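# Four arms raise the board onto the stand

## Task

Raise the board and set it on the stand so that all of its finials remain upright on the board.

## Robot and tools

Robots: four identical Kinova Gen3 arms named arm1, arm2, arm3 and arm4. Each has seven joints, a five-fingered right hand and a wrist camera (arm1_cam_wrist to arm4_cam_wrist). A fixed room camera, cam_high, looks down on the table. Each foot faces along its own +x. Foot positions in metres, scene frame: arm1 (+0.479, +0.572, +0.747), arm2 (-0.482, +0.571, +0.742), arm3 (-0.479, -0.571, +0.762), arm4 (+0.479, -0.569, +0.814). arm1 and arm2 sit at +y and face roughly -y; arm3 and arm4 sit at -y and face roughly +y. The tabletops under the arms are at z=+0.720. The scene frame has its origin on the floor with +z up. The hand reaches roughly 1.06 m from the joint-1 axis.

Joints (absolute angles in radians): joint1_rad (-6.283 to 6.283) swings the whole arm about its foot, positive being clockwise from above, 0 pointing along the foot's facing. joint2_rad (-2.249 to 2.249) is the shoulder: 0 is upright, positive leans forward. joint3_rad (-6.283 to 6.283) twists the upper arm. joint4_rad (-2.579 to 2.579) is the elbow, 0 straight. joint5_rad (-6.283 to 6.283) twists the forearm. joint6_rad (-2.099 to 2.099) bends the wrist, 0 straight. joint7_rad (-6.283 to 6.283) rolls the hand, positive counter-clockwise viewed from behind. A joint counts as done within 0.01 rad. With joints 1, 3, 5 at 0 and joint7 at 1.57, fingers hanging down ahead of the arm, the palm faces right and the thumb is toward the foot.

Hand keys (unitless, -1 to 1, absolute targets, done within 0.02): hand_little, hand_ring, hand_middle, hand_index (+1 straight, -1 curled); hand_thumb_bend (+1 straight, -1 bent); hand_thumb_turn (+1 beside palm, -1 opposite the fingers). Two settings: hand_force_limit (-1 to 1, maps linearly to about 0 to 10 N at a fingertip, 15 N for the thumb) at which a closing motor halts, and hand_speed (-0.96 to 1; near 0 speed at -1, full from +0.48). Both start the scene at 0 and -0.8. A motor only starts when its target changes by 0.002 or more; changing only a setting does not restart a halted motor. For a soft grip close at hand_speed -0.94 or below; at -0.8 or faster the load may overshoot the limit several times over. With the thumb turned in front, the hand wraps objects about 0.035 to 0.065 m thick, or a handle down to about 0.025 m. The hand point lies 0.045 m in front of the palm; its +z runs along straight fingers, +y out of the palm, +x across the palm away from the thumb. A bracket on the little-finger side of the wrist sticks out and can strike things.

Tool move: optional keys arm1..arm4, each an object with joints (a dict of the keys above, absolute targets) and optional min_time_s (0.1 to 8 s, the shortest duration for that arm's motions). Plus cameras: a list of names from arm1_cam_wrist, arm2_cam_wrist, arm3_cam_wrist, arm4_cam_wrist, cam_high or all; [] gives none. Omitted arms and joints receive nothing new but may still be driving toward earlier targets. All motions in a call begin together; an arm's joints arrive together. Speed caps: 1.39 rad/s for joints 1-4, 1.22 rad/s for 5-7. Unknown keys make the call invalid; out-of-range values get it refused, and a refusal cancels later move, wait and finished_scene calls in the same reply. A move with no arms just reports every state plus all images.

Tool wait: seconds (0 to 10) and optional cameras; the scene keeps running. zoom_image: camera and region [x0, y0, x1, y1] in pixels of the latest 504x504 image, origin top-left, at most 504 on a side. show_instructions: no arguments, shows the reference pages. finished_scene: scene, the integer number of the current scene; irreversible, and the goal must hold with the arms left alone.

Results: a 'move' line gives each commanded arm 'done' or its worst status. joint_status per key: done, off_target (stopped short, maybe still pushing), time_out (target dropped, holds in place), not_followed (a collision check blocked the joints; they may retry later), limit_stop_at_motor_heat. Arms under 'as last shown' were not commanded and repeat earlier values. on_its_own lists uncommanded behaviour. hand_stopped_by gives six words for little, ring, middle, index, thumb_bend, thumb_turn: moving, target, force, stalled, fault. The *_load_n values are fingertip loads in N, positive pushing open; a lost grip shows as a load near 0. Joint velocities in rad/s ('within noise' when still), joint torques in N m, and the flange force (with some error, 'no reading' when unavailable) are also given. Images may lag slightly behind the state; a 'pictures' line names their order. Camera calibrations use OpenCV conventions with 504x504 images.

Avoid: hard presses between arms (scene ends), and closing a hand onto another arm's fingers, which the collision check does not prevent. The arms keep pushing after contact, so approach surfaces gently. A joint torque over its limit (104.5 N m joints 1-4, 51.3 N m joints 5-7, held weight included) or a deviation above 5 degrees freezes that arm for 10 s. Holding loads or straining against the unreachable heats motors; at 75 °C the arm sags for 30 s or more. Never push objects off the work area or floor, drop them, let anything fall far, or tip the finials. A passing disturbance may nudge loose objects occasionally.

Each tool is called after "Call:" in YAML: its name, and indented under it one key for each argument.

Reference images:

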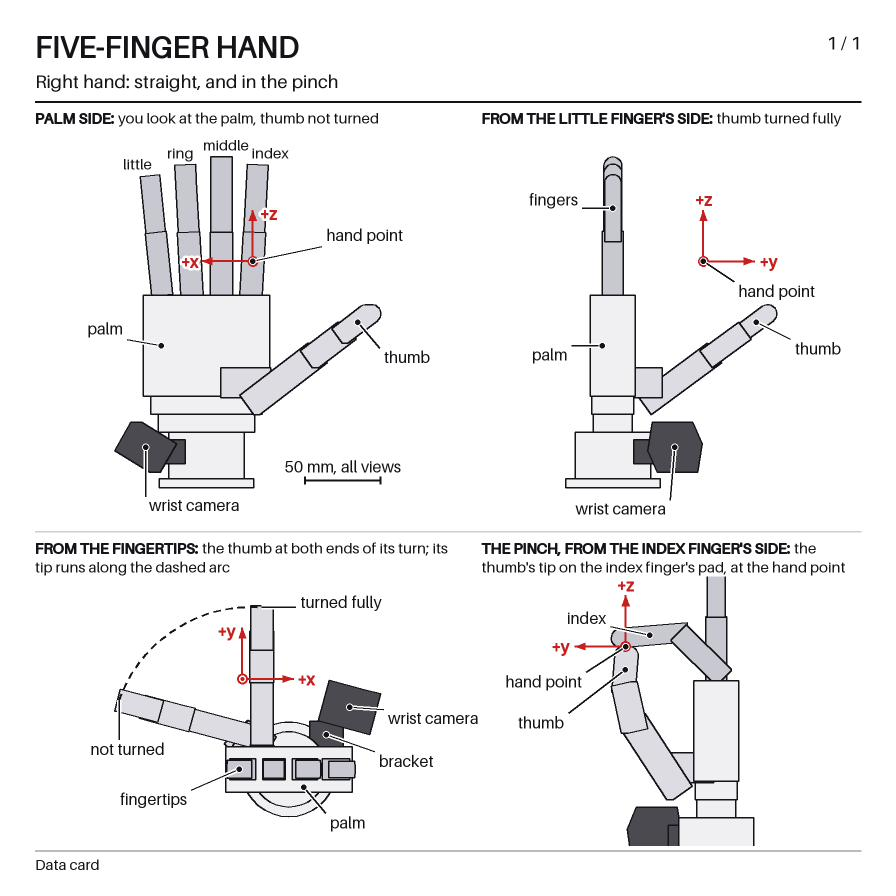

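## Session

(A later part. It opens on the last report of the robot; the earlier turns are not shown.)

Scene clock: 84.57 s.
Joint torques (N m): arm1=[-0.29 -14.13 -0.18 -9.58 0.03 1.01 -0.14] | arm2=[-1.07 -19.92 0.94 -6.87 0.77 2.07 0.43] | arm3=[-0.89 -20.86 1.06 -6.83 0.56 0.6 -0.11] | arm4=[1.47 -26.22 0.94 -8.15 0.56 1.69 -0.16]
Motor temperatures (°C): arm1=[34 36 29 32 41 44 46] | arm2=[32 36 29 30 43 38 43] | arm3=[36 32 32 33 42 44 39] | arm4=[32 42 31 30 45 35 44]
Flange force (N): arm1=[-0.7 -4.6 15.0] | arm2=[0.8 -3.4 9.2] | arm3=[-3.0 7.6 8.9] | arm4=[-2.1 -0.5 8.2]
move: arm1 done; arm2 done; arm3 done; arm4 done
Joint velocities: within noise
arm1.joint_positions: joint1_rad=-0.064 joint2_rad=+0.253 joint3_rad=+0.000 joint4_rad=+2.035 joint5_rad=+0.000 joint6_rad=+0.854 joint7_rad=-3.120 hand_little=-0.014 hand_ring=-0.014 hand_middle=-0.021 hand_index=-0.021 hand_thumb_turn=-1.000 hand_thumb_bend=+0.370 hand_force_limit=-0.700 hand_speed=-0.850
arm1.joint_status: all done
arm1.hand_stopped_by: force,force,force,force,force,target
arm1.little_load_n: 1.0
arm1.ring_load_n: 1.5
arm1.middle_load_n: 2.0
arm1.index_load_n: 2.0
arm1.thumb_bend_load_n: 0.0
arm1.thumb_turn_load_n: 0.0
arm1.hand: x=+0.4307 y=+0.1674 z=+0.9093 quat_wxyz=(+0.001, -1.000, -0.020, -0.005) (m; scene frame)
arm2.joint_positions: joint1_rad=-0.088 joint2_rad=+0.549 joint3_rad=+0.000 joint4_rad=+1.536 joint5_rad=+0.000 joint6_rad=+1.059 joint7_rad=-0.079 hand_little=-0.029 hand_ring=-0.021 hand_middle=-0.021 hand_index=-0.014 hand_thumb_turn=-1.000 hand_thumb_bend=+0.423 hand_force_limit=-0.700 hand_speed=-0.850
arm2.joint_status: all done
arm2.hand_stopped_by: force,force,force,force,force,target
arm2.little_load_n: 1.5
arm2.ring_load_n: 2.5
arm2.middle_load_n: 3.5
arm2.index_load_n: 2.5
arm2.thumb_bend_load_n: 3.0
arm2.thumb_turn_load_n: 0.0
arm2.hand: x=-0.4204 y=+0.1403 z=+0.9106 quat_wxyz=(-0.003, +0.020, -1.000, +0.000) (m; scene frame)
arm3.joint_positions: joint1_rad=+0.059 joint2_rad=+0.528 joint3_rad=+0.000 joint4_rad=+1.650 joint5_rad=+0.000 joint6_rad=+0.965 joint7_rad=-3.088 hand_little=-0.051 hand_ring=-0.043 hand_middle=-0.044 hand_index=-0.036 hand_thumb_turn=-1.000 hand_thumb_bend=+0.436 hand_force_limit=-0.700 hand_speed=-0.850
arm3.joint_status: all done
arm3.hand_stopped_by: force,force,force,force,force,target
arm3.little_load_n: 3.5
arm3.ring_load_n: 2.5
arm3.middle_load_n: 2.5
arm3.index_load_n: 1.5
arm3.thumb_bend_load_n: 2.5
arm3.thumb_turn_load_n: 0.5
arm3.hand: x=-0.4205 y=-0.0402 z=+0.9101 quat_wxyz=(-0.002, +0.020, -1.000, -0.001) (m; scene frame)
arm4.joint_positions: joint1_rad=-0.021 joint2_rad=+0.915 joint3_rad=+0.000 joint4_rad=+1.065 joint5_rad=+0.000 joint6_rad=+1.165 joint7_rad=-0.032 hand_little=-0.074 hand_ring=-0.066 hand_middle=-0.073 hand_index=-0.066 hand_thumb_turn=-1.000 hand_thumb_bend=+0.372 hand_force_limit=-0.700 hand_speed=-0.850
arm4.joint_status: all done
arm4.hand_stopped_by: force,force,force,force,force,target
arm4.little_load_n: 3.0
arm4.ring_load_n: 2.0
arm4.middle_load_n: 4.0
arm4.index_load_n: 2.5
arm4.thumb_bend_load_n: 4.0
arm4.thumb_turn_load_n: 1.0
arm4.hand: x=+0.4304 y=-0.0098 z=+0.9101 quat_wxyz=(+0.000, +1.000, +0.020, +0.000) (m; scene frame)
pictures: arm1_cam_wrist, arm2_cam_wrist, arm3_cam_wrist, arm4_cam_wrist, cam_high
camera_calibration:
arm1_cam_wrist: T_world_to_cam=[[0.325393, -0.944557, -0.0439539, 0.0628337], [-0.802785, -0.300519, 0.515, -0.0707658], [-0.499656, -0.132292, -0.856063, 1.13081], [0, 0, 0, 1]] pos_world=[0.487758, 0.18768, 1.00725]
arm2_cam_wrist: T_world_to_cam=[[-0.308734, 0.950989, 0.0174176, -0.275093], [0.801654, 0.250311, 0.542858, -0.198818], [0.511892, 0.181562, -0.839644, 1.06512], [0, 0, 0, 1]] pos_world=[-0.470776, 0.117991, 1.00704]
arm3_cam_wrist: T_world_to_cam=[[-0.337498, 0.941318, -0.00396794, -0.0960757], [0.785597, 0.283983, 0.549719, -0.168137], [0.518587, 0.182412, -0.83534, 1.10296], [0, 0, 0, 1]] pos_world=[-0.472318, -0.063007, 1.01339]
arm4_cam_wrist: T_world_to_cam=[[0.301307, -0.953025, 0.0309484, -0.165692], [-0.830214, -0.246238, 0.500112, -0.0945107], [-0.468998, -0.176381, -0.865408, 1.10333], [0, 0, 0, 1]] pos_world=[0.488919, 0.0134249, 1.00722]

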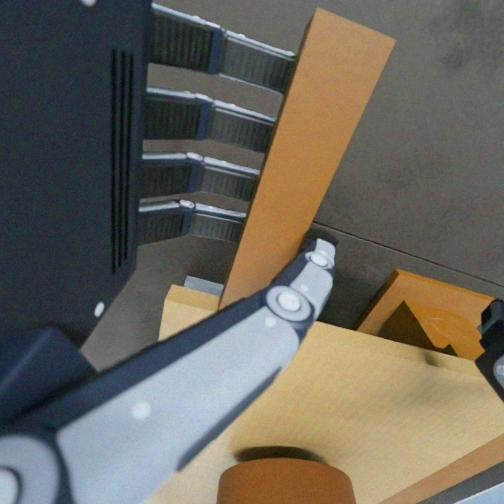

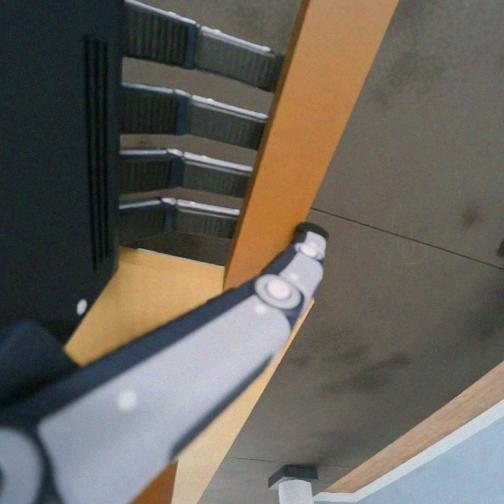

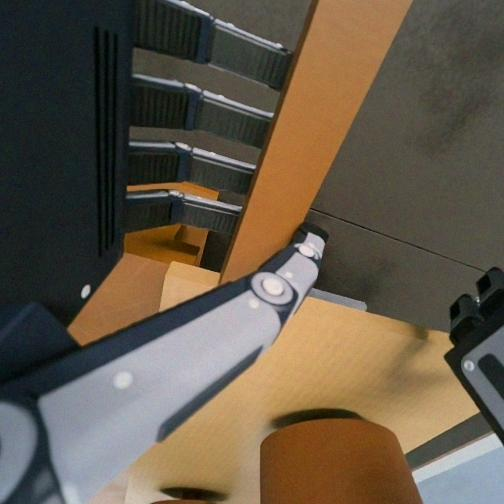

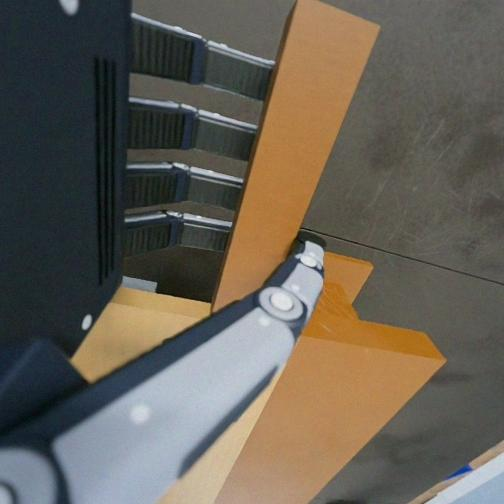

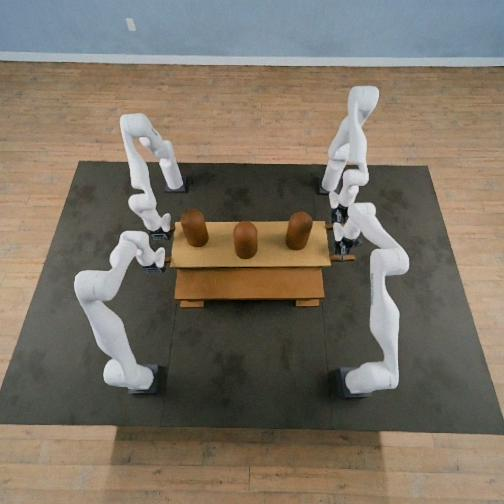

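Call:
move:
  arm1: {"joints":{"joint1_rad":-0.0613,"joint2_rad":0.3764,"joint4_rad":1.8453,"joint6_rad":0.9198,"joint7_rad":-3.1172},"min_time_s":2.5}
  arm2: {"joints":{"joint1_rad":-0.0747,"joint2_rad":0.6844,"joint4_rad":1.2841,"joint6_rad":1.1754,"joint7_rad":-0.0657},"min_time_s":2.5}
  arm3: {"joints":{"joint1_rad":0.0607,"joint2_rad":0.4077,"joint4_rad":1.8608,"joint6_rad":0.8746,"joint7_rad":-3.0863},"min_time_s":2.5}
  arm4: {"joints":{"joint1_rad":-0.0293,"joint2_rad":0.7744,"joint4_rad":1.3640,"joint6_rad":1.0060,"joint7_rad":-0.0403},"min_time_s":2.5}
  cameras: ["cam_high"]

Call:
move:
  arm1: {"joints":{"joint1_rad":-0.0591,"joint2_rad":0.5002,"joint4_rad":1.6356,"joint6_rad":1.0058,"joint7_rad":-3.1150},"min_time_s":2.5}
  arm2: {"joints":{"joint1_rad":-0.0640,"joint2_rad":0.8402,"joint4_rad":0.9766,"joint6_rad":1.3270,"joint7_rad":-0.0550},"min_time_s":2.5}
  arm3: {"joints":{"joint1_rad":0.0635,"joint2_rad":0.2886,"joint4_rad":2.0528,"joint6_rad":0.8017,"joint7_rad":-3.0835},"min_time_s":2.5}
  arm4: {"joints":{"joint1_rad":-0.0394,"joint2_rad":0.6539,"joint4_rad":1.6149,"joint6_rad":0.8757,"joint7_rad":-0.0504},"min_time_s":2.5}
  cameras: ["all"]

Scene clock: 88.47 s.
Joint torques (N m): arm1=[-0.55 -16.86 -0.41 -9.82 -0.15 0.97 -0.11] | arm2=[-0.86 -23.61 1.17 -7.68 0.82 2.22 0.44] | arm3=[-0.79 -17.17 1.15 -5.61 0.61 0.76 -0.14] | arm4=[0.87 -24.14 0.48 -7.61 0.28 1.55 -0.17]
Motor temperatures (°C): arm1=[34 36 29 32 41 44 46] | arm2=[32 36 29 30 43 38 43] | arm3=[36 32 32 33 42 44 39] | arm4=[32 42 30 30 45 35 44]
Flange force (N): arm1=[-0.9 -5.4 13.4] | arm2=[0.4 -3.9 10.4] | arm3=[-3.0 7.5 7.6] | arm4=[-1.3 -1.4 9.2]
move: arm1 done; arm2 done; arm3 done; arm4 done
Joint velocities: within noise
arm1.joint_positions: joint1_rad=-0.061 joint2_rad=+0.376 joint3_rad=+0.000 joint4_rad=+1.845 joint5_rad=+0.000 joint6_rad=+0.920 joint7_rad=-3.117 hand_little=-0.014 hand_ring=-0.014 hand_middle=-0.021 hand_index=-0.021 hand_thumb_turn=-1.000 hand_thumb_bend=+0.370 hand_force_limit=-0.700 hand_speed=-0.850
arm1.joint_status: all done
arm1.hand_stopped_by: force,force,force,force,force,target
arm1.little_load_n: 1.0
arm1.ring_load_n: 1.5
arm1.middle_load_n: 1.5
arm1.index_load_n: 2.0
arm1.thumb_bend_load_n: 0.0
arm1.thumb_turn_load_n: 0.0
arm1.hand: x=+0.4307 y=+0.1049 z=+0.9093 quat_wxyz=(+0.001, -1.000, -0.020, -0.005) (m; scene frame)
arm2.joint_positions: joint1_rad=-0.075 joint2_rad=+0.684 joint3_rad=+0.000 joint4_rad=+1.284 joint5_rad=+0.000 joint6_rad=+1.175 joint7_rad=-0.066 hand_little=-0.029 hand_ring=-0.021 hand_middle=-0.021 hand_index=-0.014 hand_thumb_turn=-1.000 hand_thumb_bend=+0.423 hand_force_limit=-0.700 hand_speed=-0.850
arm2.joint_status: all done
arm2.hand_stopped_by: force,force,force,force,force,target
arm2.little_load_n: 2.0
arm2.ring_load_n: 3.0
arm2.middle_load_n: 3.5
arm2.index_load_n: 2.5
arm2.thumb_bend_load_n: 3.0
arm2.thumb_turn_load_n: 0.5
arm2.hand: x=-0.4204 y=+0.0778 z=+0.9106 quat_wxyz=(-0.003, +0.020, -1.000, +0.000) (m; scene frame)
arm3.joint_positions: joint1_rad=+0.061 joint2_rad=+0.408 joint3_rad=+0.000 joint4_rad=+1.861 joint5_rad=+0.000 joint6_rad=+0.875 joint7_rad=-3.086 hand_little=-0.051 hand_ring=-0.043 hand_middle=-0.044 hand_index=-0.036 hand_thumb_turn=-1.000 hand_thumb_bend=+0.436 hand_force_limit=-0.700 hand_speed=-0.850
arm3.joint_status: all done
arm3.hand_stopped_by: force,force,force,force,force,target
arm3.little_load_n: 3.5
arm3.ring_load_n: 2.5
arm3.middle_load_n: 2.0
arm3.index_load_n: 1.0
arm3.thumb_bend_load_n: 2.5
arm3.thumb_turn_load_n: 0.5
arm3.hand: x=-0.4205 y=-0.1028 z=+0.9099 quat_wxyz=(-0.002, +0.020, -1.000, +0.000) (m; scene frame)
arm4.joint_positions: joint1_rad=-0.029 joint2_rad=+0.774 joint3_rad=+0.000 joint4_rad=+1.364 joint5_rad=+0.000 joint6_rad=+1.006 joint7_rad=-0.040 hand_little=-0.074 hand_ring=-0.066 hand_middle=-0.073 hand_index=-0.066 hand_thumb_turn=-1.000 hand_thumb_bend=+0.372 hand_force_limit=-0.700 hand_speed=-0.850
arm4.joint_status: all done
arm4.hand_stopped_by: force,force,force,force,force,target
arm4.little_load_n: 3.5
arm4.ring_load_n: 2.0
arm4.middle_load_n: 5.0
arm4.index_load_n: 3.0
arm4.thumb_bend_load_n: 3.5
arm4.thumb_turn_load_n: 0.5
arm4.hand: x=+0.4305 y=-0.0723 z=+0.9100 quat_wxyz=(+0.000, +1.000, +0.020, +0.000) (m; scene frame)
pictures: cam_high

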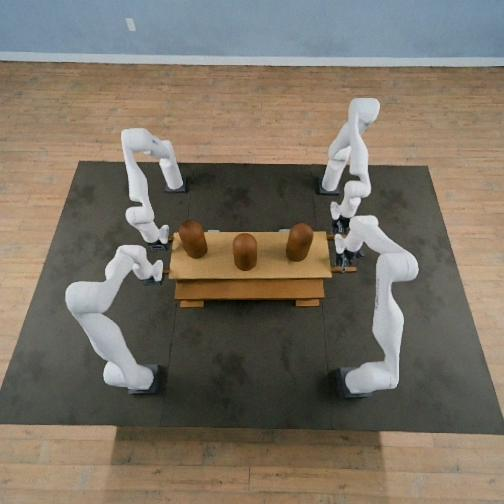

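Scene clock: 91.27 s.
Joint torques (N m): arm1=[-1.08 -19.35 -0.75 -10.16 -0.33 0.91 -0.11] | arm2=[-0.47 -27.21 1.54 -8.16 1 2.78 0.51] | arm3=[-0.59 -13.45 1.28 -3.88 0.73 1.32 -0.14] | arm4=[0.45 -21.92 0.03 -7.09 -0.01 1.48 -0.15]
Motor temperatures (°C): arm1=[34 36 29 32 41 44 46] | arm2=[32 36 29 30 43 38 43] | arm3=[36 32 32 33 42 44 39] | arm4=[32 42 30 30 45 35 44]
Flange force (N): arm1=[-1.7 -6.5 11.8] | arm2=[-0.4 -4.9 11.7] | arm3=[-2.6 8.7 6.4] | arm4=[-0.6 -1.5 10.6]
move: arm1 done; arm2 done; arm3 done; arm4 done
Joint velocities: within noise
arm1.joint_positions: joint1_rad=-0.059 joint2_rad=+0.500 joint3_rad=+0.000 joint4_rad=+1.636 joint5_rad=+0.000 joint6_rad=+1.006 joint7_rad=-3.115 hand_little=-0.014 hand_ring=-0.014 hand_middle=-0.021 hand_index=-0.021 hand_thumb_turn=-1.000 hand_thumb_bend=+0.370 hand_force_limit=-0.700 hand_speed=-0.850
arm1.joint_status: all done
arm1.hand_stopped_by: force,force,force,force,force,target
arm1.little_load_n: 0.5
arm1.ring_load_n: 0.5
arm1.middle_load_n: 1.5
arm1.index_load_n: 1.5
arm1.thumb_bend_load_n: 0.0
arm1.thumb_turn_load_n: 0.0
arm1.hand: x=+0.4306 y=+0.0424 z=+0.9092 quat_wxyz=(+0.001, -1.000, -0.020, -0.005) (m; scene frame)
arm2.joint_positions: joint1_rad=-0.064 joint2_rad=+0.840 joint3_rad=+0.000 joint4_rad=+0.977 joint5_rad=+0.000 joint6_rad=+1.327 joint7_rad=-0.055 hand_little=-0.029 hand_ring=-0.021 hand_middle=-0.021 hand_index=-0.013 hand_thumb_turn=-1.000 hand_thumb_bend=+0.423 hand_force_limit=-0.700 hand_speed=-0.850
arm2.joint_status: all done
arm2.hand_stopped_by: force,force,force,force,force,target
arm2.little_load_n: 2.0
arm2.ring_load_n: 3.5
arm2.middle_load_n: 4.0
arm2.index_load_n: 2.5
arm2.thumb_bend_load_n: 2.5
arm2.thumb_turn_load_n: 0.5
arm2.hand: x=-0.4203 y=+0.0153 z=+0.9107 quat_wxyz=(-0.003, +0.020, -1.000, +0.000) (m; scene frame)
arm3.joint_positions: joint1_rad=+0.064 joint2_rad=+0.289 joint3_rad=+0.000 joint4_rad=+2.053 joint5_rad=+0.000 joint6_rad=+0.802 joint7_rad=-3.083 hand_little=-0.051 hand_ring=-0.043 hand_middle=-0.044 hand_index=-0.036 hand_thumb_turn=-1.000 hand_thumb_bend=+0.436 hand_force_limit=-0.700 hand_speed=-0.850
arm3.joint_status: all done
arm3.hand_stopped_by: force,force,force,force,force,target
arm3.little_load_n: 3.0
arm3.ring_load_n: 2.0
arm3.middle_load_n: 1.5
arm3.index_load_n: 1.0
arm3.thumb_bend_load_n: 3.0
arm3.thumb_turn_load_n: 0.0
arm3.hand: x=-0.4205 y=-0.1652 z=+0.9099 quat_wxyz=(-0.002, +0.020, -1.000, +0.000) (m; scene frame)
arm4.joint_positions: joint1_rad=-0.039 joint2_rad=+0.654 joint3_rad=+0.000 joint4_rad=+1.615 joint5_rad=+0.000 joint6_rad=+0.876 joint7_rad=-0.050 hand_little=-0.074 hand_ring=-0.066 hand_middle=-0.073 hand_index=-0.066 hand_thumb_turn=-1.000 hand_thumb_bend=+0.372 hand_force_limit=-0.700 hand_speed=-0.850
arm4.joint_status: all done
arm4.hand_stopped_by: force,force,force,force,force,target
arm4.little_load_n: 3.5
arm4.ring_load_n: 2.5
arm4.middle_load_n: 5.0
arm4.index_load_n: 3.5
arm4.thumb_bend_load_n: 3.5
arm4.thumb_turn_load_n: 0.5
arm4.hand: x=+0.4305 y=-0.1349 z=+0.9100 quat_wxyz=(+0.000, +1.000, +0.020, +0.000) (m; scene frame)
pictures: arm1_cam_wrist, arm2_cam_wrist, arm3_cam_wrist, arm4_cam_wrist, cam_high
camera_calibration:
arm1_cam_wrist: T_world_to_cam=[[0.325366, -0.944572, -0.0438238, -0.0553244], [-0.8028, -0.300426, 0.51503, -0.108388], [-0.499649, -0.132392, -0.856051, 1.11413], [0, 0, 0, 1]] pos_world=[0.487658, 0.0626803, 1.00715]
arm2_cam_wrist: T_world_to_cam=[[-0.308721, 0.950994, 0.0173923, -0.156064], [0.801585, 0.250288, 0.542971, -0.167785], [0.512009, 0.181568, -0.839571, 1.08785], [0, 0, 0, 1]] pos_world=[-0.470676, -0.00710865, 1.00715]
arm3_cam_wrist: T_world_to_cam=[[-0.337523, 0.941308, -0.00409936, 0.0218013], [0.78558, 0.284077, 0.549694, -0.132467], [0.518597, 0.182314, -0.835356, 1.12561], [0, 0, 0, 1]] pos_world=[-0.472318, -0.188106, 1.01319]
arm4_cam_wrist: T_world_to_cam=[[0.301352, -0.953008, 0.0310307, -0.28492], [-0.830202, -0.246235, 0.500133, -0.125267], [-0.46899, -0.176478, -0.865392, 1.08116], [0, 0, 0, 1]] pos_world=[0.488919, -0.111575, 1.00712]

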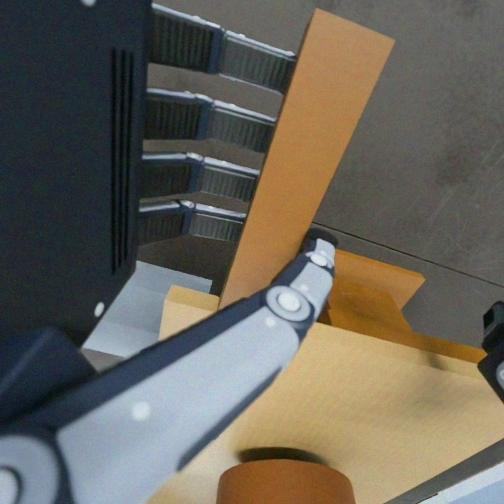

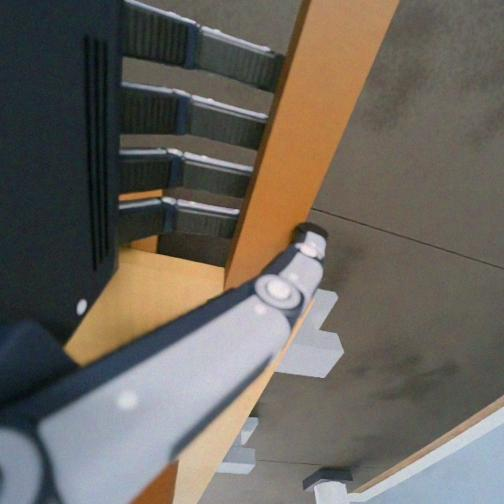

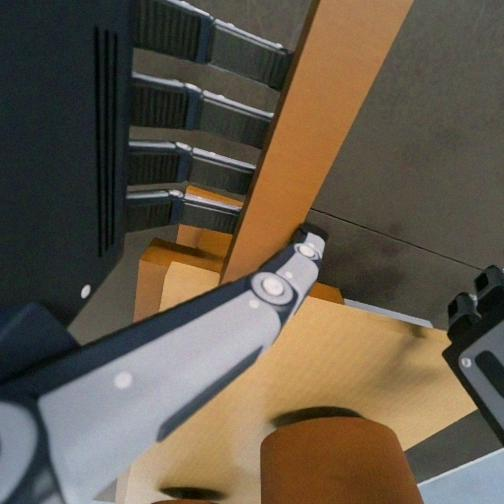

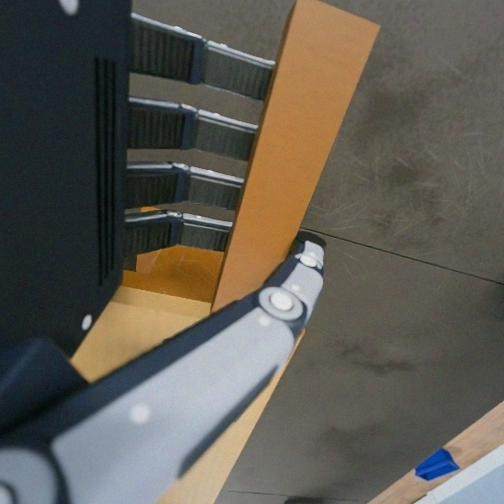

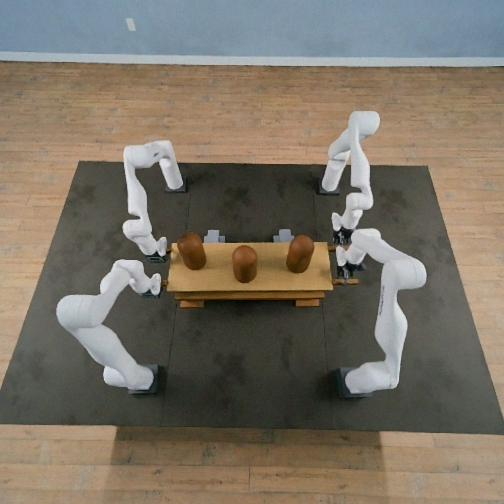

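Call:
move:
  arm1: {"joints":{"joint1_rad":-0.0575,"joint2_rad":0.6294,"joint4_rad":1.3984,"joint6_rad":1.1138,"joint7_rad":-3.1134},"min_time_s":2.5}
  arm2: {"joints":{"joint1_rad":-0.0553,"joint2_rad":1.0573,"joint4_rad":0.5228,"joint6_rad":1.5638,"joint7_rad":-0.0463},"min_time_s":2.5}
  arm3: {"joints":{"joint1_rad":0.0675,"joint2_rad":0.1649,"joint4_rad":2.2286,"joint6_rad":0.7496,"joint7_rad":-3.0795},"min_time_s":2.5}
  arm4: {"joints":{"joint1_rad":-0.0524,"joint2_rad":0.5439,"joint4_rad":1.8379,"joint6_rad":0.7626,"joint7_rad":-0.0634},"min_time_s":2.5}
  cameras: ["all"]

Call:
zoom_image:
  camera: "cam_high"
  region: [150, 220, 350, 350]

Scene clock: 94.87 s.
Joint torques (N m): arm1=[-1.26 -23.86 -0.73 -11.8 -0.36 0.76 -0.03] | arm2=[0.21 -28.74 1.82 -7.36 1.31 3.63 0.6] | arm3=[-0.66 -10.82 1.2 -2.56 0.67 2.07 -0.2] | arm4=[0.88 -18.02 0.4 -5.56 0.35 1.4 -0.14]
Motor temperatures (°C): arm1=[34 36 29 32 41 44 46] | arm2=[32 36 29 31 43 38 43] | arm3=[36 32 32 33 42 44 39] | arm4=[32 42 30 30 45 35 44]
Flange force (N): arm1=[-1.5 -8.4 14.7] | arm2=no reading | arm3=[-3.1 11.1 8.5] | arm4=[-1.7 -2.2 8.2]
move: arm1 done; arm2 done; arm3 done; arm4 done
Joint velocities: within noise
arm1.joint_positions: joint1_rad=-0.058 joint2_rad=+0.629 joint3_rad=+0.000 joint4_rad=+1.398 joint5_rad=+0.000 joint6_rad=+1.114 joint7_rad=-3.113 hand_little=-0.014 hand_ring=-0.014 hand_middle=-0.021 hand_index=-0.021 hand_thumb_turn=-1.000 hand_thumb_bend=+0.370 hand_force_limit=-0.700 hand_speed=-0.850
arm1.joint_status: all done
arm1.hand_stopped_by: force,force,force,force,force,target
arm1.little_load_n: 1.0
arm1.ring_load_n: 1.5
arm1.middle_load_n: 2.0
arm1.index_load_n: 2.0
arm1.thumb_bend_load_n: 0.0
arm1.thumb_turn_load_n: 0.0
arm1.hand: x=+0.4306 y=-0.0200 z=+0.9096 quat_wxyz=(+0.001, -1.000, -0.020, -0.005) (m; scene frame)
arm2.joint_positions: joint1_rad=-0.055 joint2_rad=+1.057 joint3_rad=+0.000 joint4_rad=+0.523 joint5_rad=+0.000 joint6_rad=+1.564 joint7_rad=-0.046 hand_little=-0.029 hand_ring=-0.021 hand_middle=-0.021 hand_index=-0.013 hand_thumb_turn=-1.000 hand_thumb_bend=+0.423 hand_force_limit=-0.700 hand_speed=-0.850
arm2.joint_status: all done
arm2.hand_stopped_by: force,force,force,force,force,target
arm2.little_load_n: 1.0
arm2.ring_load_n: 4.5
arm2.middle_load_n: 5.0
arm2.index_load_n: 3.5
arm2.thumb_bend_load_n: 2.0
arm2.thumb_turn_load_n: 0.5
arm2.hand: x=-0.4203 y=-0.0473 z=+0.9103 quat_wxyz=(-0.003, +0.020, -1.000, +0.000) (m; scene frame)
arm3.joint_positions: joint1_rad=+0.068 joint2_rad=+0.165 joint3_rad=+0.000 joint4_rad=+2.229 joint5_rad=+0.000 joint6_rad=+0.750 joint7_rad=-3.080 hand_little=-0.051 hand_ring=-0.043 hand_middle=-0.044 hand_index=-0.036 hand_thumb_turn=-1.000 hand_thumb_bend=+0.437 hand_force_limit=-0.700 hand_speed=-0.850
arm3.joint_status: all done
arm3.hand_stopped_by: force,force,force,force,force,target
arm3.little_load_n: 3.0
arm3.ring_load_n: 3.0
arm3.middle_load_n: 3.0
arm3.index_load_n: 1.5
arm3.thumb_bend_load_n: 5.0
arm3.thumb_turn_load_n: 0.5
arm3.hand: x=-0.4205 y=-0.2277 z=+0.9099 quat_wxyz=(-0.002, +0.020, -1.000, -0.001) (m; scene frame)
arm4.joint_positions: joint1_rad=-0.052 joint2_rad=+0.544 joint3_rad=+0.000 joint4_rad=+1.838 joint5_rad=+0.000 joint6_rad=+0.763 joint7_rad=-0.063 hand_little=-0.074 hand_ring=-0.066 hand_middle=-0.073 hand_index=-0.066 hand_thumb_turn=-1.000 hand_thumb_bend=+0.372 hand_force_limit=-0.700 hand_speed=-0.850
arm4.joint_status: all done
arm4.hand_stopped_by: force,force,force,force,force,target
arm4.little_load_n: 2.5
arm4.ring_load_n: 1.5
arm4.middle_load_n: 4.5
arm4.index_load_n: 3.0
arm4.thumb_bend_load_n: 2.5
arm4.thumb_turn_load_n: 0.5
arm4.hand: x=+0.4305 y=-0.1973 z=+0.9100 quat_wxyz=(+0.000, +1.000, +0.020, +0.000) (m; scene frame)
pictures: arm1_cam_wrist, arm2_cam_wrist, arm3_cam_wrist, arm4_cam_wrist, cam_high
camera_calibration:
arm1_cam_wrist: T_world_to_cam=[[0.325442, -0.944544, -0.0438736, -0.114329], [-0.802769, -0.300516, 0.515025, -0.127381], [-0.499649, -0.13239, -0.856051, 1.10619], [0, 0, 0, 1]] pos_world=[0.487658, 0.000180279, 1.00755]
arm2_cam_wrist: T_world_to_cam=[[-0.308769, 0.950977, 0.0174723, -0.0965982], [0.801572, 0.250283, 0.542992, -0.152008], [0.512, 0.181664, -0.839556, 1.09882], [0, 0, 0, 1]] pos_world=[-0.470575, -0.0697084, 1.00674]
arm3_cam_wrist: T_world_to_cam=[[-0.337523, 0.941308, -0.00409936, 0.0806335], [0.78558, 0.284077, 0.549694, -0.114767], [0.518597, 0.182314, -0.835356, 1.13709], [0, 0, 0, 1]] pos_world=[-0.472318, -0.250606, 1.01329]
arm4_cam_wrist: T_world_to_cam=[[0.301351, -0.953014, 0.0308435, -0.344295], [-0.830261, -0.246354, 0.499977, -0.140492], [-0.468887, -0.176277, -0.865489, 1.07022], [0, 0, 0, 1]] pos_world=[0.488919, -0.174075, 1.00712]

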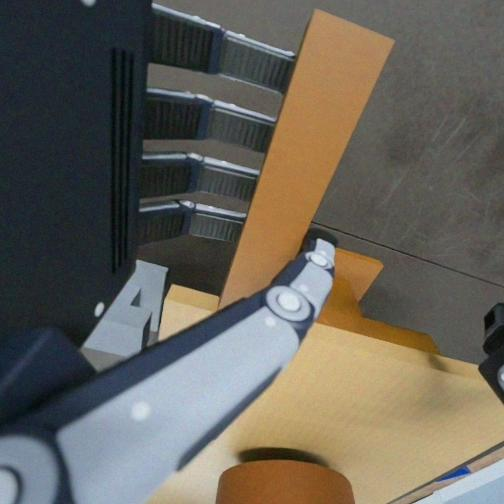

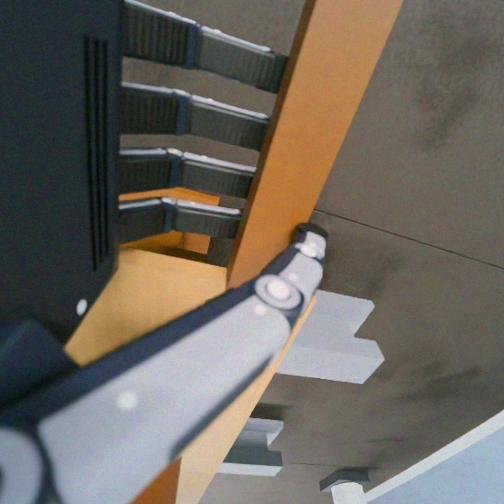

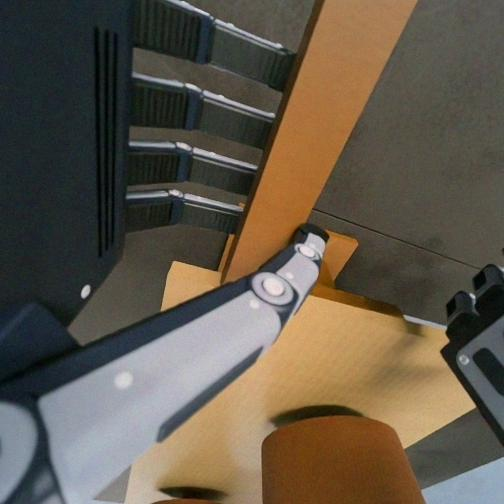

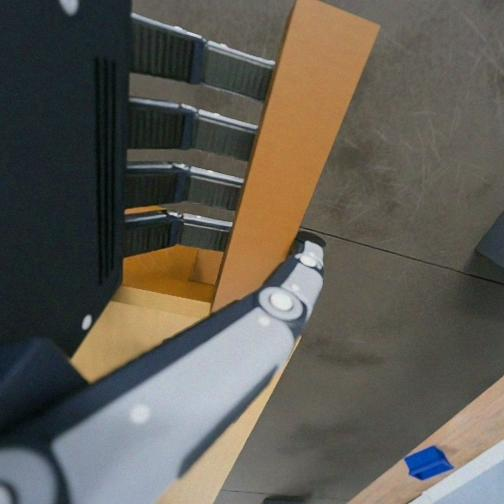

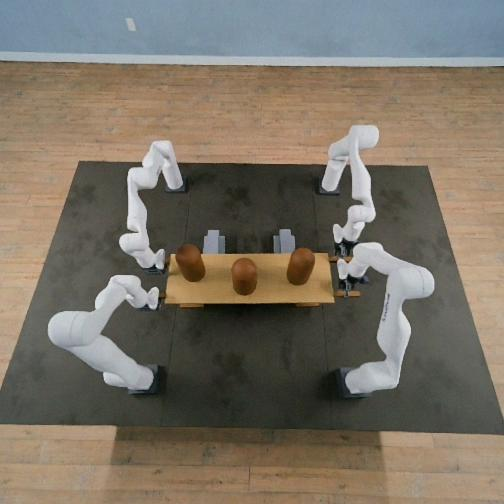

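Scaled by 2.520 from the camera's 504x504 image, which has a finer 720x720 frame.

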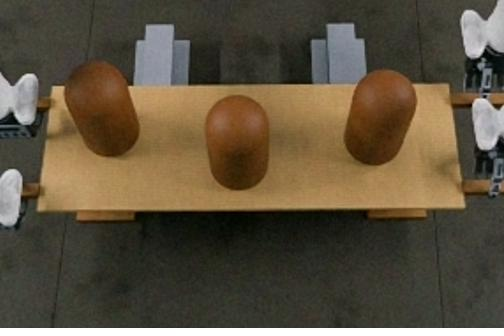

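Call:
move:
  arm1: {"joints":{"joint1_rad":-0.0570,"joint2_rad":0.6583,"joint4_rad":1.4348,"joint6_rad":1.0485,"joint7_rad":-3.1129},"min_time_s":2}
  arm2: {"joints":{"joint1_rad":-0.0550,"joint2_rad":1.0617,"joint4_rad":0.5917,"joint6_rad":1.4905,"joint7_rad":-0.0460},"min_time_s":2}
  arm3: {"joints":{"joint1_rad":0.0672,"joint2_rad":0.2236,"joint4_rad":2.2707,"joint6_rad":0.6489,"joint7_rad":-3.0799},"min_time_s":2}
  arm4: {"joints":{"joint1_rad":-0.0524,"joint2_rad":0.5900,"joint4_rad":1.8617,"joint6_rad":0.6926,"joint7_rad":-0.0634},"min_time_s":2}
  cameras: ["all"]

Call:
zoom_image:
  camera: "arm4_cam_wrist"
  region: [110, 180, 310, 380]

Call:
zoom_image:
  camera: "arm1_cam_wrist"
  region: [250, 200, 500, 400]

Scene clock: 100.97 s.
Joint torques (N m): arm1=[-1.24 -22.04 -0.76 -10.51 -0.33 0.76 -0.07] | arm2=[0.5 -30.89 2.16 -8.28 1.46 3.61 0.64] | arm3=[-0.19 -10.07 1.72 -1.22 0.79 1.91 -0.3] | arm4=[0.53 -19.59 0.09 -5.67 0.09 1.5 -0.1]
Motor temperatures (°C): arm1=[34 36 29 32 41 44 46] | arm2=[32 37 29 31 43 38 43] | arm3=[36 32 32 33 42 44 39] | arm4=[32 42 30 30 45 35 44]
Flange force (N): arm1=[-1.5 -8.8 10.6] | arm2=[-2.0 -6.7 13.1] | arm3=[-2.3 10.4 5.1] | arm4=[-1.1 -1.6 11.5]
move: arm1 done; arm2 done; arm3 done; arm4 done
Joint velocities: within noise
arm1.joint_positions: joint1_rad=-0.057 joint2_rad=+0.658 joint3_rad=+0.000 joint4_rad=+1.435 joint5_rad=+0.000 joint6_rad=+1.049 joint7_rad=-3.113 hand_little=-0.014 hand_ring=-0.014 hand_middle=-0.021 hand_index=-0.021 hand_thumb_turn=-1.000 hand_thumb_bend=+0.370 hand_force_limit=-0.700 hand_speed=-0.850
arm1.joint_status: all done
arm1.hand_stopped_by: force,force,force,force,force,target
arm1.little_load_n: 0.5
arm1.ring_load_n: 1.0
arm1.middle_load_n: 1.5
arm1.index_load_n: 1.5
arm1.thumb_bend_load_n: 0.0
arm1.thumb_turn_load_n: -0.5
arm1.hand: x=+0.4306 y=-0.0200 z=+0.8842 quat_wxyz=(+0.001, -1.000, -0.020, -0.005) (m; scene frame)
arm2.joint_positions: joint1_rad=-0.055 joint2_rad=+1.062 joint3_rad=+0.000 joint4_rad=+0.592 joint5_rad=+0.000 joint6_rad=+1.490 joint7_rad=-0.046 hand_little=-0.029 hand_ring=-0.021 hand_middle=-0.021 hand_index=-0.013 hand_thumb_turn=-1.000 hand_thumb_bend=+0.423 hand_force_limit=-0.700 hand_speed=-0.850
arm2.joint_status: all done
arm2.hand_stopped_by: force,force,force,force,force,target
arm2.little_load_n: 1.0
arm2.ring_load_n: 5.0
arm2.middle_load_n: 5.5
arm2.index_load_n: 4.0
arm2.thumb_bend_load_n: 2.5
arm2.thumb_turn_load_n: 1.0
arm2.hand: x=-0.4203 y=-0.0472 z=+0.8857 quat_wxyz=(-0.003, +0.020, -1.000, +0.000) (m; scene frame)
arm3.joint_positions: joint1_rad=+0.067 joint2_rad=+0.224 joint3_rad=+0.000 joint4_rad=+2.271 joint5_rad=+0.000 joint6_rad=+0.649 joint7_rad=-3.080 hand_little=-0.051 hand_ring=-0.043 hand_middle=-0.044 hand_index=-0.036 hand_thumb_turn=-1.000 hand_thumb_bend=+0.437 hand_force_limit=-0.700 hand_speed=-0.850
arm3.joint_status: all done
arm3.hand_stopped_by: force,force,force,force,force,target
arm3.little_load_n: 2.0
arm3.ring_load_n: 2.5
arm3.middle_load_n: 2.5
arm3.index_load_n: 1.5
arm3.thumb_bend_load_n: 6.0
arm3.thumb_turn_load_n: 0.0
arm3.hand: x=-0.4204 y=-0.2278 z=+0.8848 quat_wxyz=(-0.002, +0.020, -1.000, +0.000) (m; scene frame)
arm4.joint_positions: joint1_rad=-0.052 joint2_rad=+0.590 joint3_rad=+0.000 joint4_rad=+1.862 joint5_rad=+0.000 joint6_rad=+0.693 joint7_rad=-0.063 hand_little=-0.074 hand_ring=-0.066 hand_middle=-0.073 hand_index=-0.066 hand_thumb_turn=-1.000 hand_thumb_bend=+0.371 hand_force_limit=-0.700 hand_speed=-0.850
arm4.joint_status: all done
arm4.hand_stopped_by: force,force,force,force,force,target
arm4.little_load_n: 3.0
arm4.ring_load_n: 2.0
arm4.middle_load_n: 5.0
arm4.index_load_n: 3.5
arm4.thumb_bend_load_n: 2.5
arm4.thumb_turn_load_n: 1.0
arm4.hand: x=+0.4305 y=-0.1973 z=+0.8850 quat_wxyz=(+0.000, +1.000, +0.020, +0.000) (m; scene frame)
pictures: arm1_cam_wrist, arm2_cam_wrist, arm3_cam_wrist, arm4_cam_wrist, cam_high
camera_calibration:
arm1_cam_wrist: T_world_to_cam=[[0.325393, -0.944557, -0.0439539, -0.115341], [-0.802785, -0.300519, 0.515, -0.114267], [-0.499656, -0.132292, -0.856063, 1.08446], [0, 0, 0, 1]] pos_world=[0.487658, 0.000180182, 0.982147]
arm2_cam_wrist: T_world_to_cam=[[-0.308785, 0.950971, 0.0174983, -0.0963281], [0.801613, 0.250298, 0.542925, -0.138508], [0.511926, 0.181674, -0.839599, 1.0782], [0, 0, 0, 1]] pos_world=[-0.470675, -0.0696083, 0.982144]
arm3_cam_wrist: T_world_to_cam=[[-0.337396, 0.941353, -0.00423647, 0.0807367], [0.785621, 0.284053, 0.549648, -0.100909], [0.518616, 0.182121, -0.835386, 1.11612], [0, 0, 0, 1]] pos_world=[-0.472319, -0.250606, 0.988194]
arm4_cam_wrist: T_world_to_cam=[[0.301337, -0.95302, 0.0308174, -0.343493], [-0.830221, -0.24634, 0.500049, -0.12808], [-0.468965, -0.176269, -0.865449, 1.04858], [0, 0, 0, 1]] pos_world=[0.488919, -0.174075, 0.982123]

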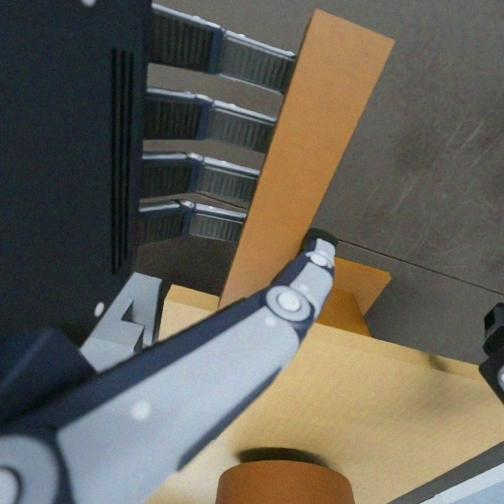

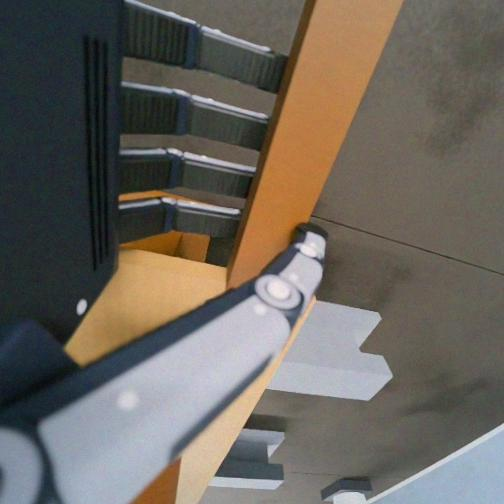

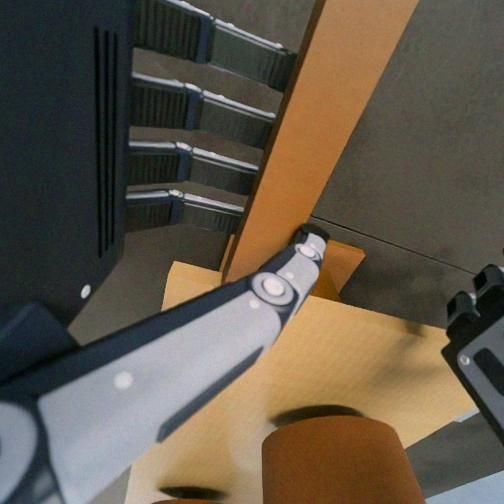

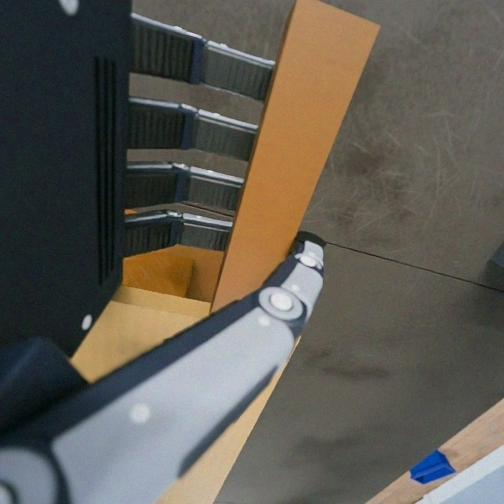

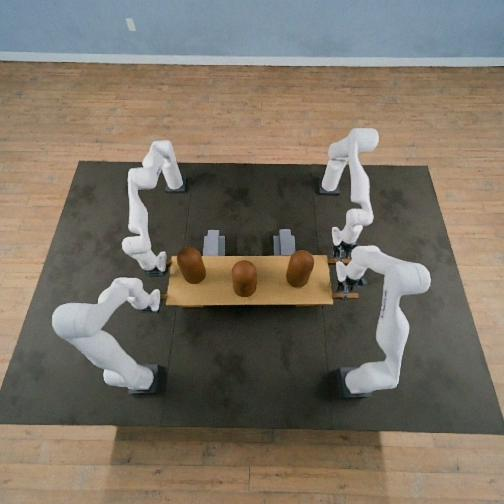

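Scaled by 2.520 from the camera's 504x504 image, which has a finer 720x720 frame.

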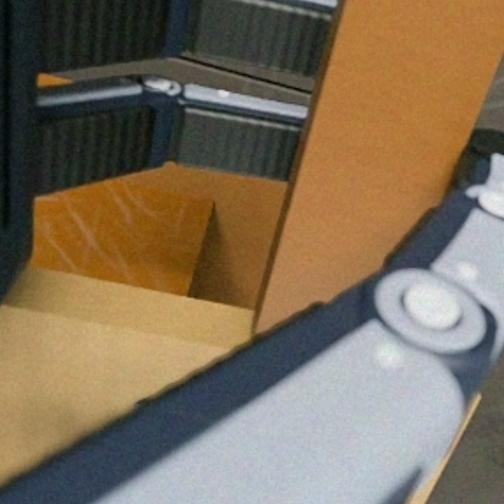

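Scaled by 2.016 from the camera's 504x504 image, which has a finer 720x720 frame.

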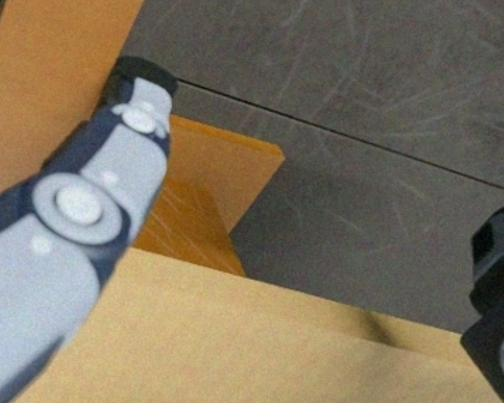

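Call:
move:
  arm1: {"joints":{"hand_speed":-0.8,"hand_thumb_bend":1}}
  arm2: {"joints":{"hand_speed":-0.8,"hand_thumb_bend":1}}
  arm3: {"joints":{"hand_speed":-0.8,"hand_thumb_bend":1}}
  arm4: {"joints":{"hand_speed":-0.8,"hand_thumb_bend":1}}
  cameras: ["all"]

Scene clock: 104.07 s.
Joint torques (N m): arm1=[-1.13 -21.38 -0.7 -10.23 -0.31 0.75 -0.08] | arm2=[0.32 -32.61 1.99 -10.84 1.42 1.63 0.57] | arm3=[-1.25 -10.67 0.7 -4.44 0.54 0.12 -0.07] | arm4=[1.15 -20.01 0.83 -6 0.65 1.49 0.02]
Motor temperatures (°C): arm1=[34 36 29 32 41 44 46] | arm2=[32 37 29 31 43 38 43] | arm3=[36 32 32 33 42 44 39] | arm4=[32 42 30 30 45 35 44]
Flange force (N): arm1=[-1.3 -9.0 9.4] | arm2=[-1.6 -0.2 14.4] | arm3=[-4.3 4.0 4.4] | arm4=[-2.8 -1.1 12.6]
move: arm1 done; arm2 done; arm3 done; arm4 done
Joint velocities: within noise
arm1.joint_positions: joint1_rad=-0.057 joint2_rad=+0.658 joint3_rad=+0.000 joint4_rad=+1.435 joint5_rad=+0.000 joint6_rad=+1.049 joint7_rad=-3.113 hand_little=-0.014 hand_ring=-0.014 hand_middle=-0.021 hand_index=-0.021 hand_thumb_turn=-1.000 hand_thumb_bend=+1.000 hand_force_limit=-0.700 hand_speed=-0.800
arm1.joint_status: all done
arm1.hand_stopped_by: force,force,force,force,target,target
arm1.little_load_n: 0.5
arm1.ring_load_n: 0.5
arm1.middle_load_n: 1.0
arm1.index_load_n: 1.5
arm1.thumb_bend_load_n: 0.0
arm1.thumb_turn_load_n: 0.0
arm1.hand: x=+0.4306 y=-0.0200 z=+0.8842 quat_wxyz=(+0.001, -1.000, -0.020, -0.005) (m; scene frame)
arm2.joint_positions: joint1_rad=-0.055 joint2_rad=+1.062 joint3_rad=+0.000 joint4_rad=+0.592 joint5_rad=+0.000 joint6_rad=+1.490 joint7_rad=-0.046 hand_little=-0.029 hand_ring=-0.021 hand_middle=-0.021 hand_index=-0.013 hand_thumb_turn=-1.000 hand_thumb_bend=+1.000 hand_force_limit=-0.700 hand_speed=-0.800
arm2.joint_status: all done
arm2.hand_stopped_by: force,force,force,force,target,target
arm2.little_load_n: 0.5
arm2.ring_load_n: 4.0
arm2.middle_load_n: 4.5
arm2.index_load_n: 3.0
arm2.thumb_bend_load_n: 0.0
arm2.thumb_turn_load_n: 0.0
arm2.hand: x=-0.4203 y=-0.0472 z=+0.8857 quat_wxyz=(-0.003, +0.020, -1.000, +0.000) (m; scene frame)
arm3.joint_positions: joint1_rad=+0.067 joint2_rad=+0.224 joint3_rad=+0.000 joint4_rad=+2.271 joint5_rad=+0.000 joint6_rad=+0.649 joint7_rad=-3.080 hand_little=-0.051 hand_ring=-0.043 hand_middle=-0.044 hand_index=-0.036 hand_thumb_turn=-1.000 hand_thumb_bend=+1.000 hand_force_limit=-0.700 hand_speed=-0.800
arm3.joint_status: all done
arm3.hand_stopped_by: force,force,force,force,target,target
arm3.little_load_n: 1.0
arm3.ring_load_n: 2.0
arm3.middle_load_n: 2.0
arm3.index_load_n: 0.5
arm3.thumb_bend_load_n: 0.0
arm3.thumb_turn_load_n: 0.0
arm3.hand: x=-0.4204 y=-0.2278 z=+0.8848 quat_wxyz=(-0.002, +0.020, -1.000, +0.000) (m; scene frame)
arm4.joint_positions: joint1_rad=-0.052 joint2_rad=+0.590 joint3_rad=+0.000 joint4_rad=+1.862 joint5_rad=+0.000 joint6_rad=+0.693 joint7_rad=-0.063 hand_little=-0.074 hand_ring=-0.066 hand_middle=-0.073 hand_index=-0.066 hand_thumb_turn=-1.000 hand_thumb_bend=+1.000 hand_force_limit=-0.700 hand_speed=-0.800
arm4.joint_status: all done
arm4.hand_stopped_by: force,force,force,force,target,target
arm4.little_load_n: 2.5
arm4.ring_load_n: 2.0
arm4.middle_load_n: 5.0
arm4.index_load_n: 4.0
arm4.thumb_bend_load_n: 0.0
arm4.thumb_turn_load_n: 0.0
arm4.hand: x=+0.4305 y=-0.1973 z=+0.8850 quat_wxyz=(+0.000, +1.000, +0.020, +0.000) (m; scene frame)
pictures: arm1_cam_wrist, arm2_cam_wrist, arm3_cam_wrist, arm4_cam_wrist, cam_high
camera_calibration:
arm1_cam_wrist: T_world_to_cam=[[0.325393, -0.944557, -0.0439539, -0.115341], [-0.802785, -0.300519, 0.515, -0.114267], [-0.499656, -0.132292, -0.856063, 1.08446], [0, 0, 0, 1]] pos_world=[0.487658, 0.000180182, 0.982147]
arm2_cam_wrist: T_world_to_cam=[[-0.308785, 0.950971, 0.0174983, -0.0963281], [0.801613, 0.250298, 0.542925, -0.138508], [0.511926, 0.181674, -0.839599, 1.0782], [0, 0, 0, 1]] pos_world=[-0.470675, -0.0696083, 0.982144]
arm3_cam_wrist: T_world_to_cam=[[-0.337396, 0.941353, -0.00423647, 0.0807367], [0.785621, 0.284053, 0.549648, -0.100909], [0.518616, 0.182121, -0.835386, 1.11612], [0, 0, 0, 1]] pos_world=[-0.472319, -0.250606, 0.988194]
arm4_cam_wrist: T_world_to_cam=[[0.301337, -0.95302, 0.0308174, -0.343493], [-0.830221, -0.24634, 0.500049, -0.12808], [-0.468965, -0.176269, -0.865449, 1.04858], [0, 0, 0, 1]] pos_world=[0.488919, -0.174075, 0.982123]

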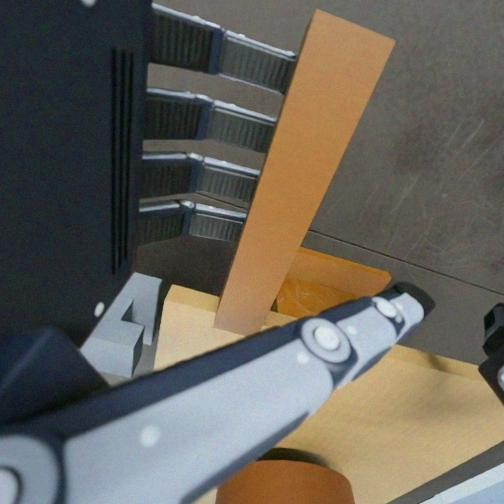

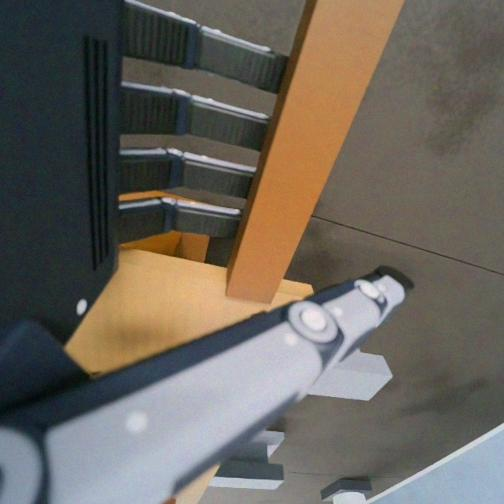

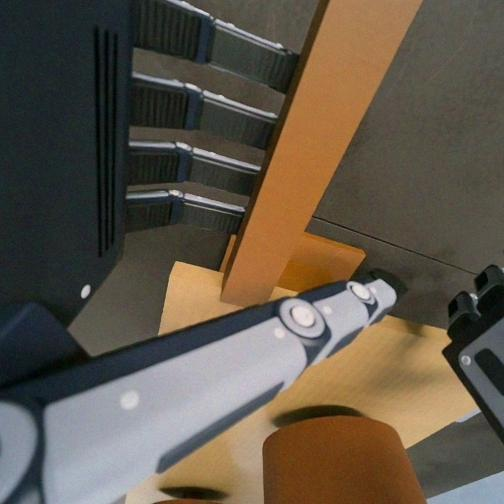

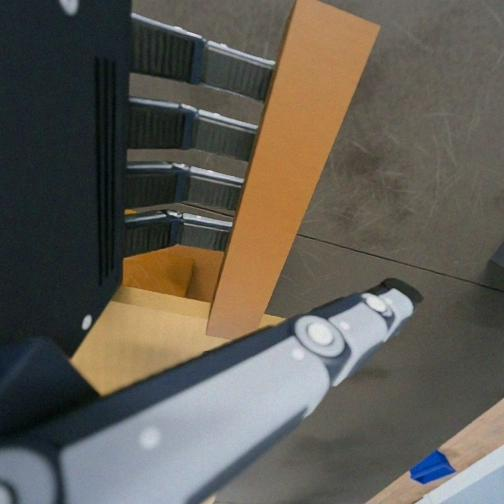

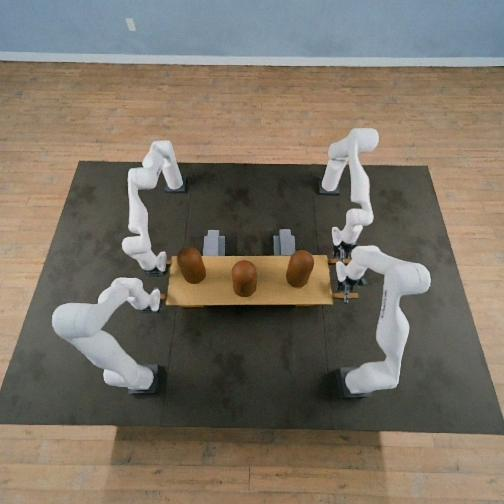

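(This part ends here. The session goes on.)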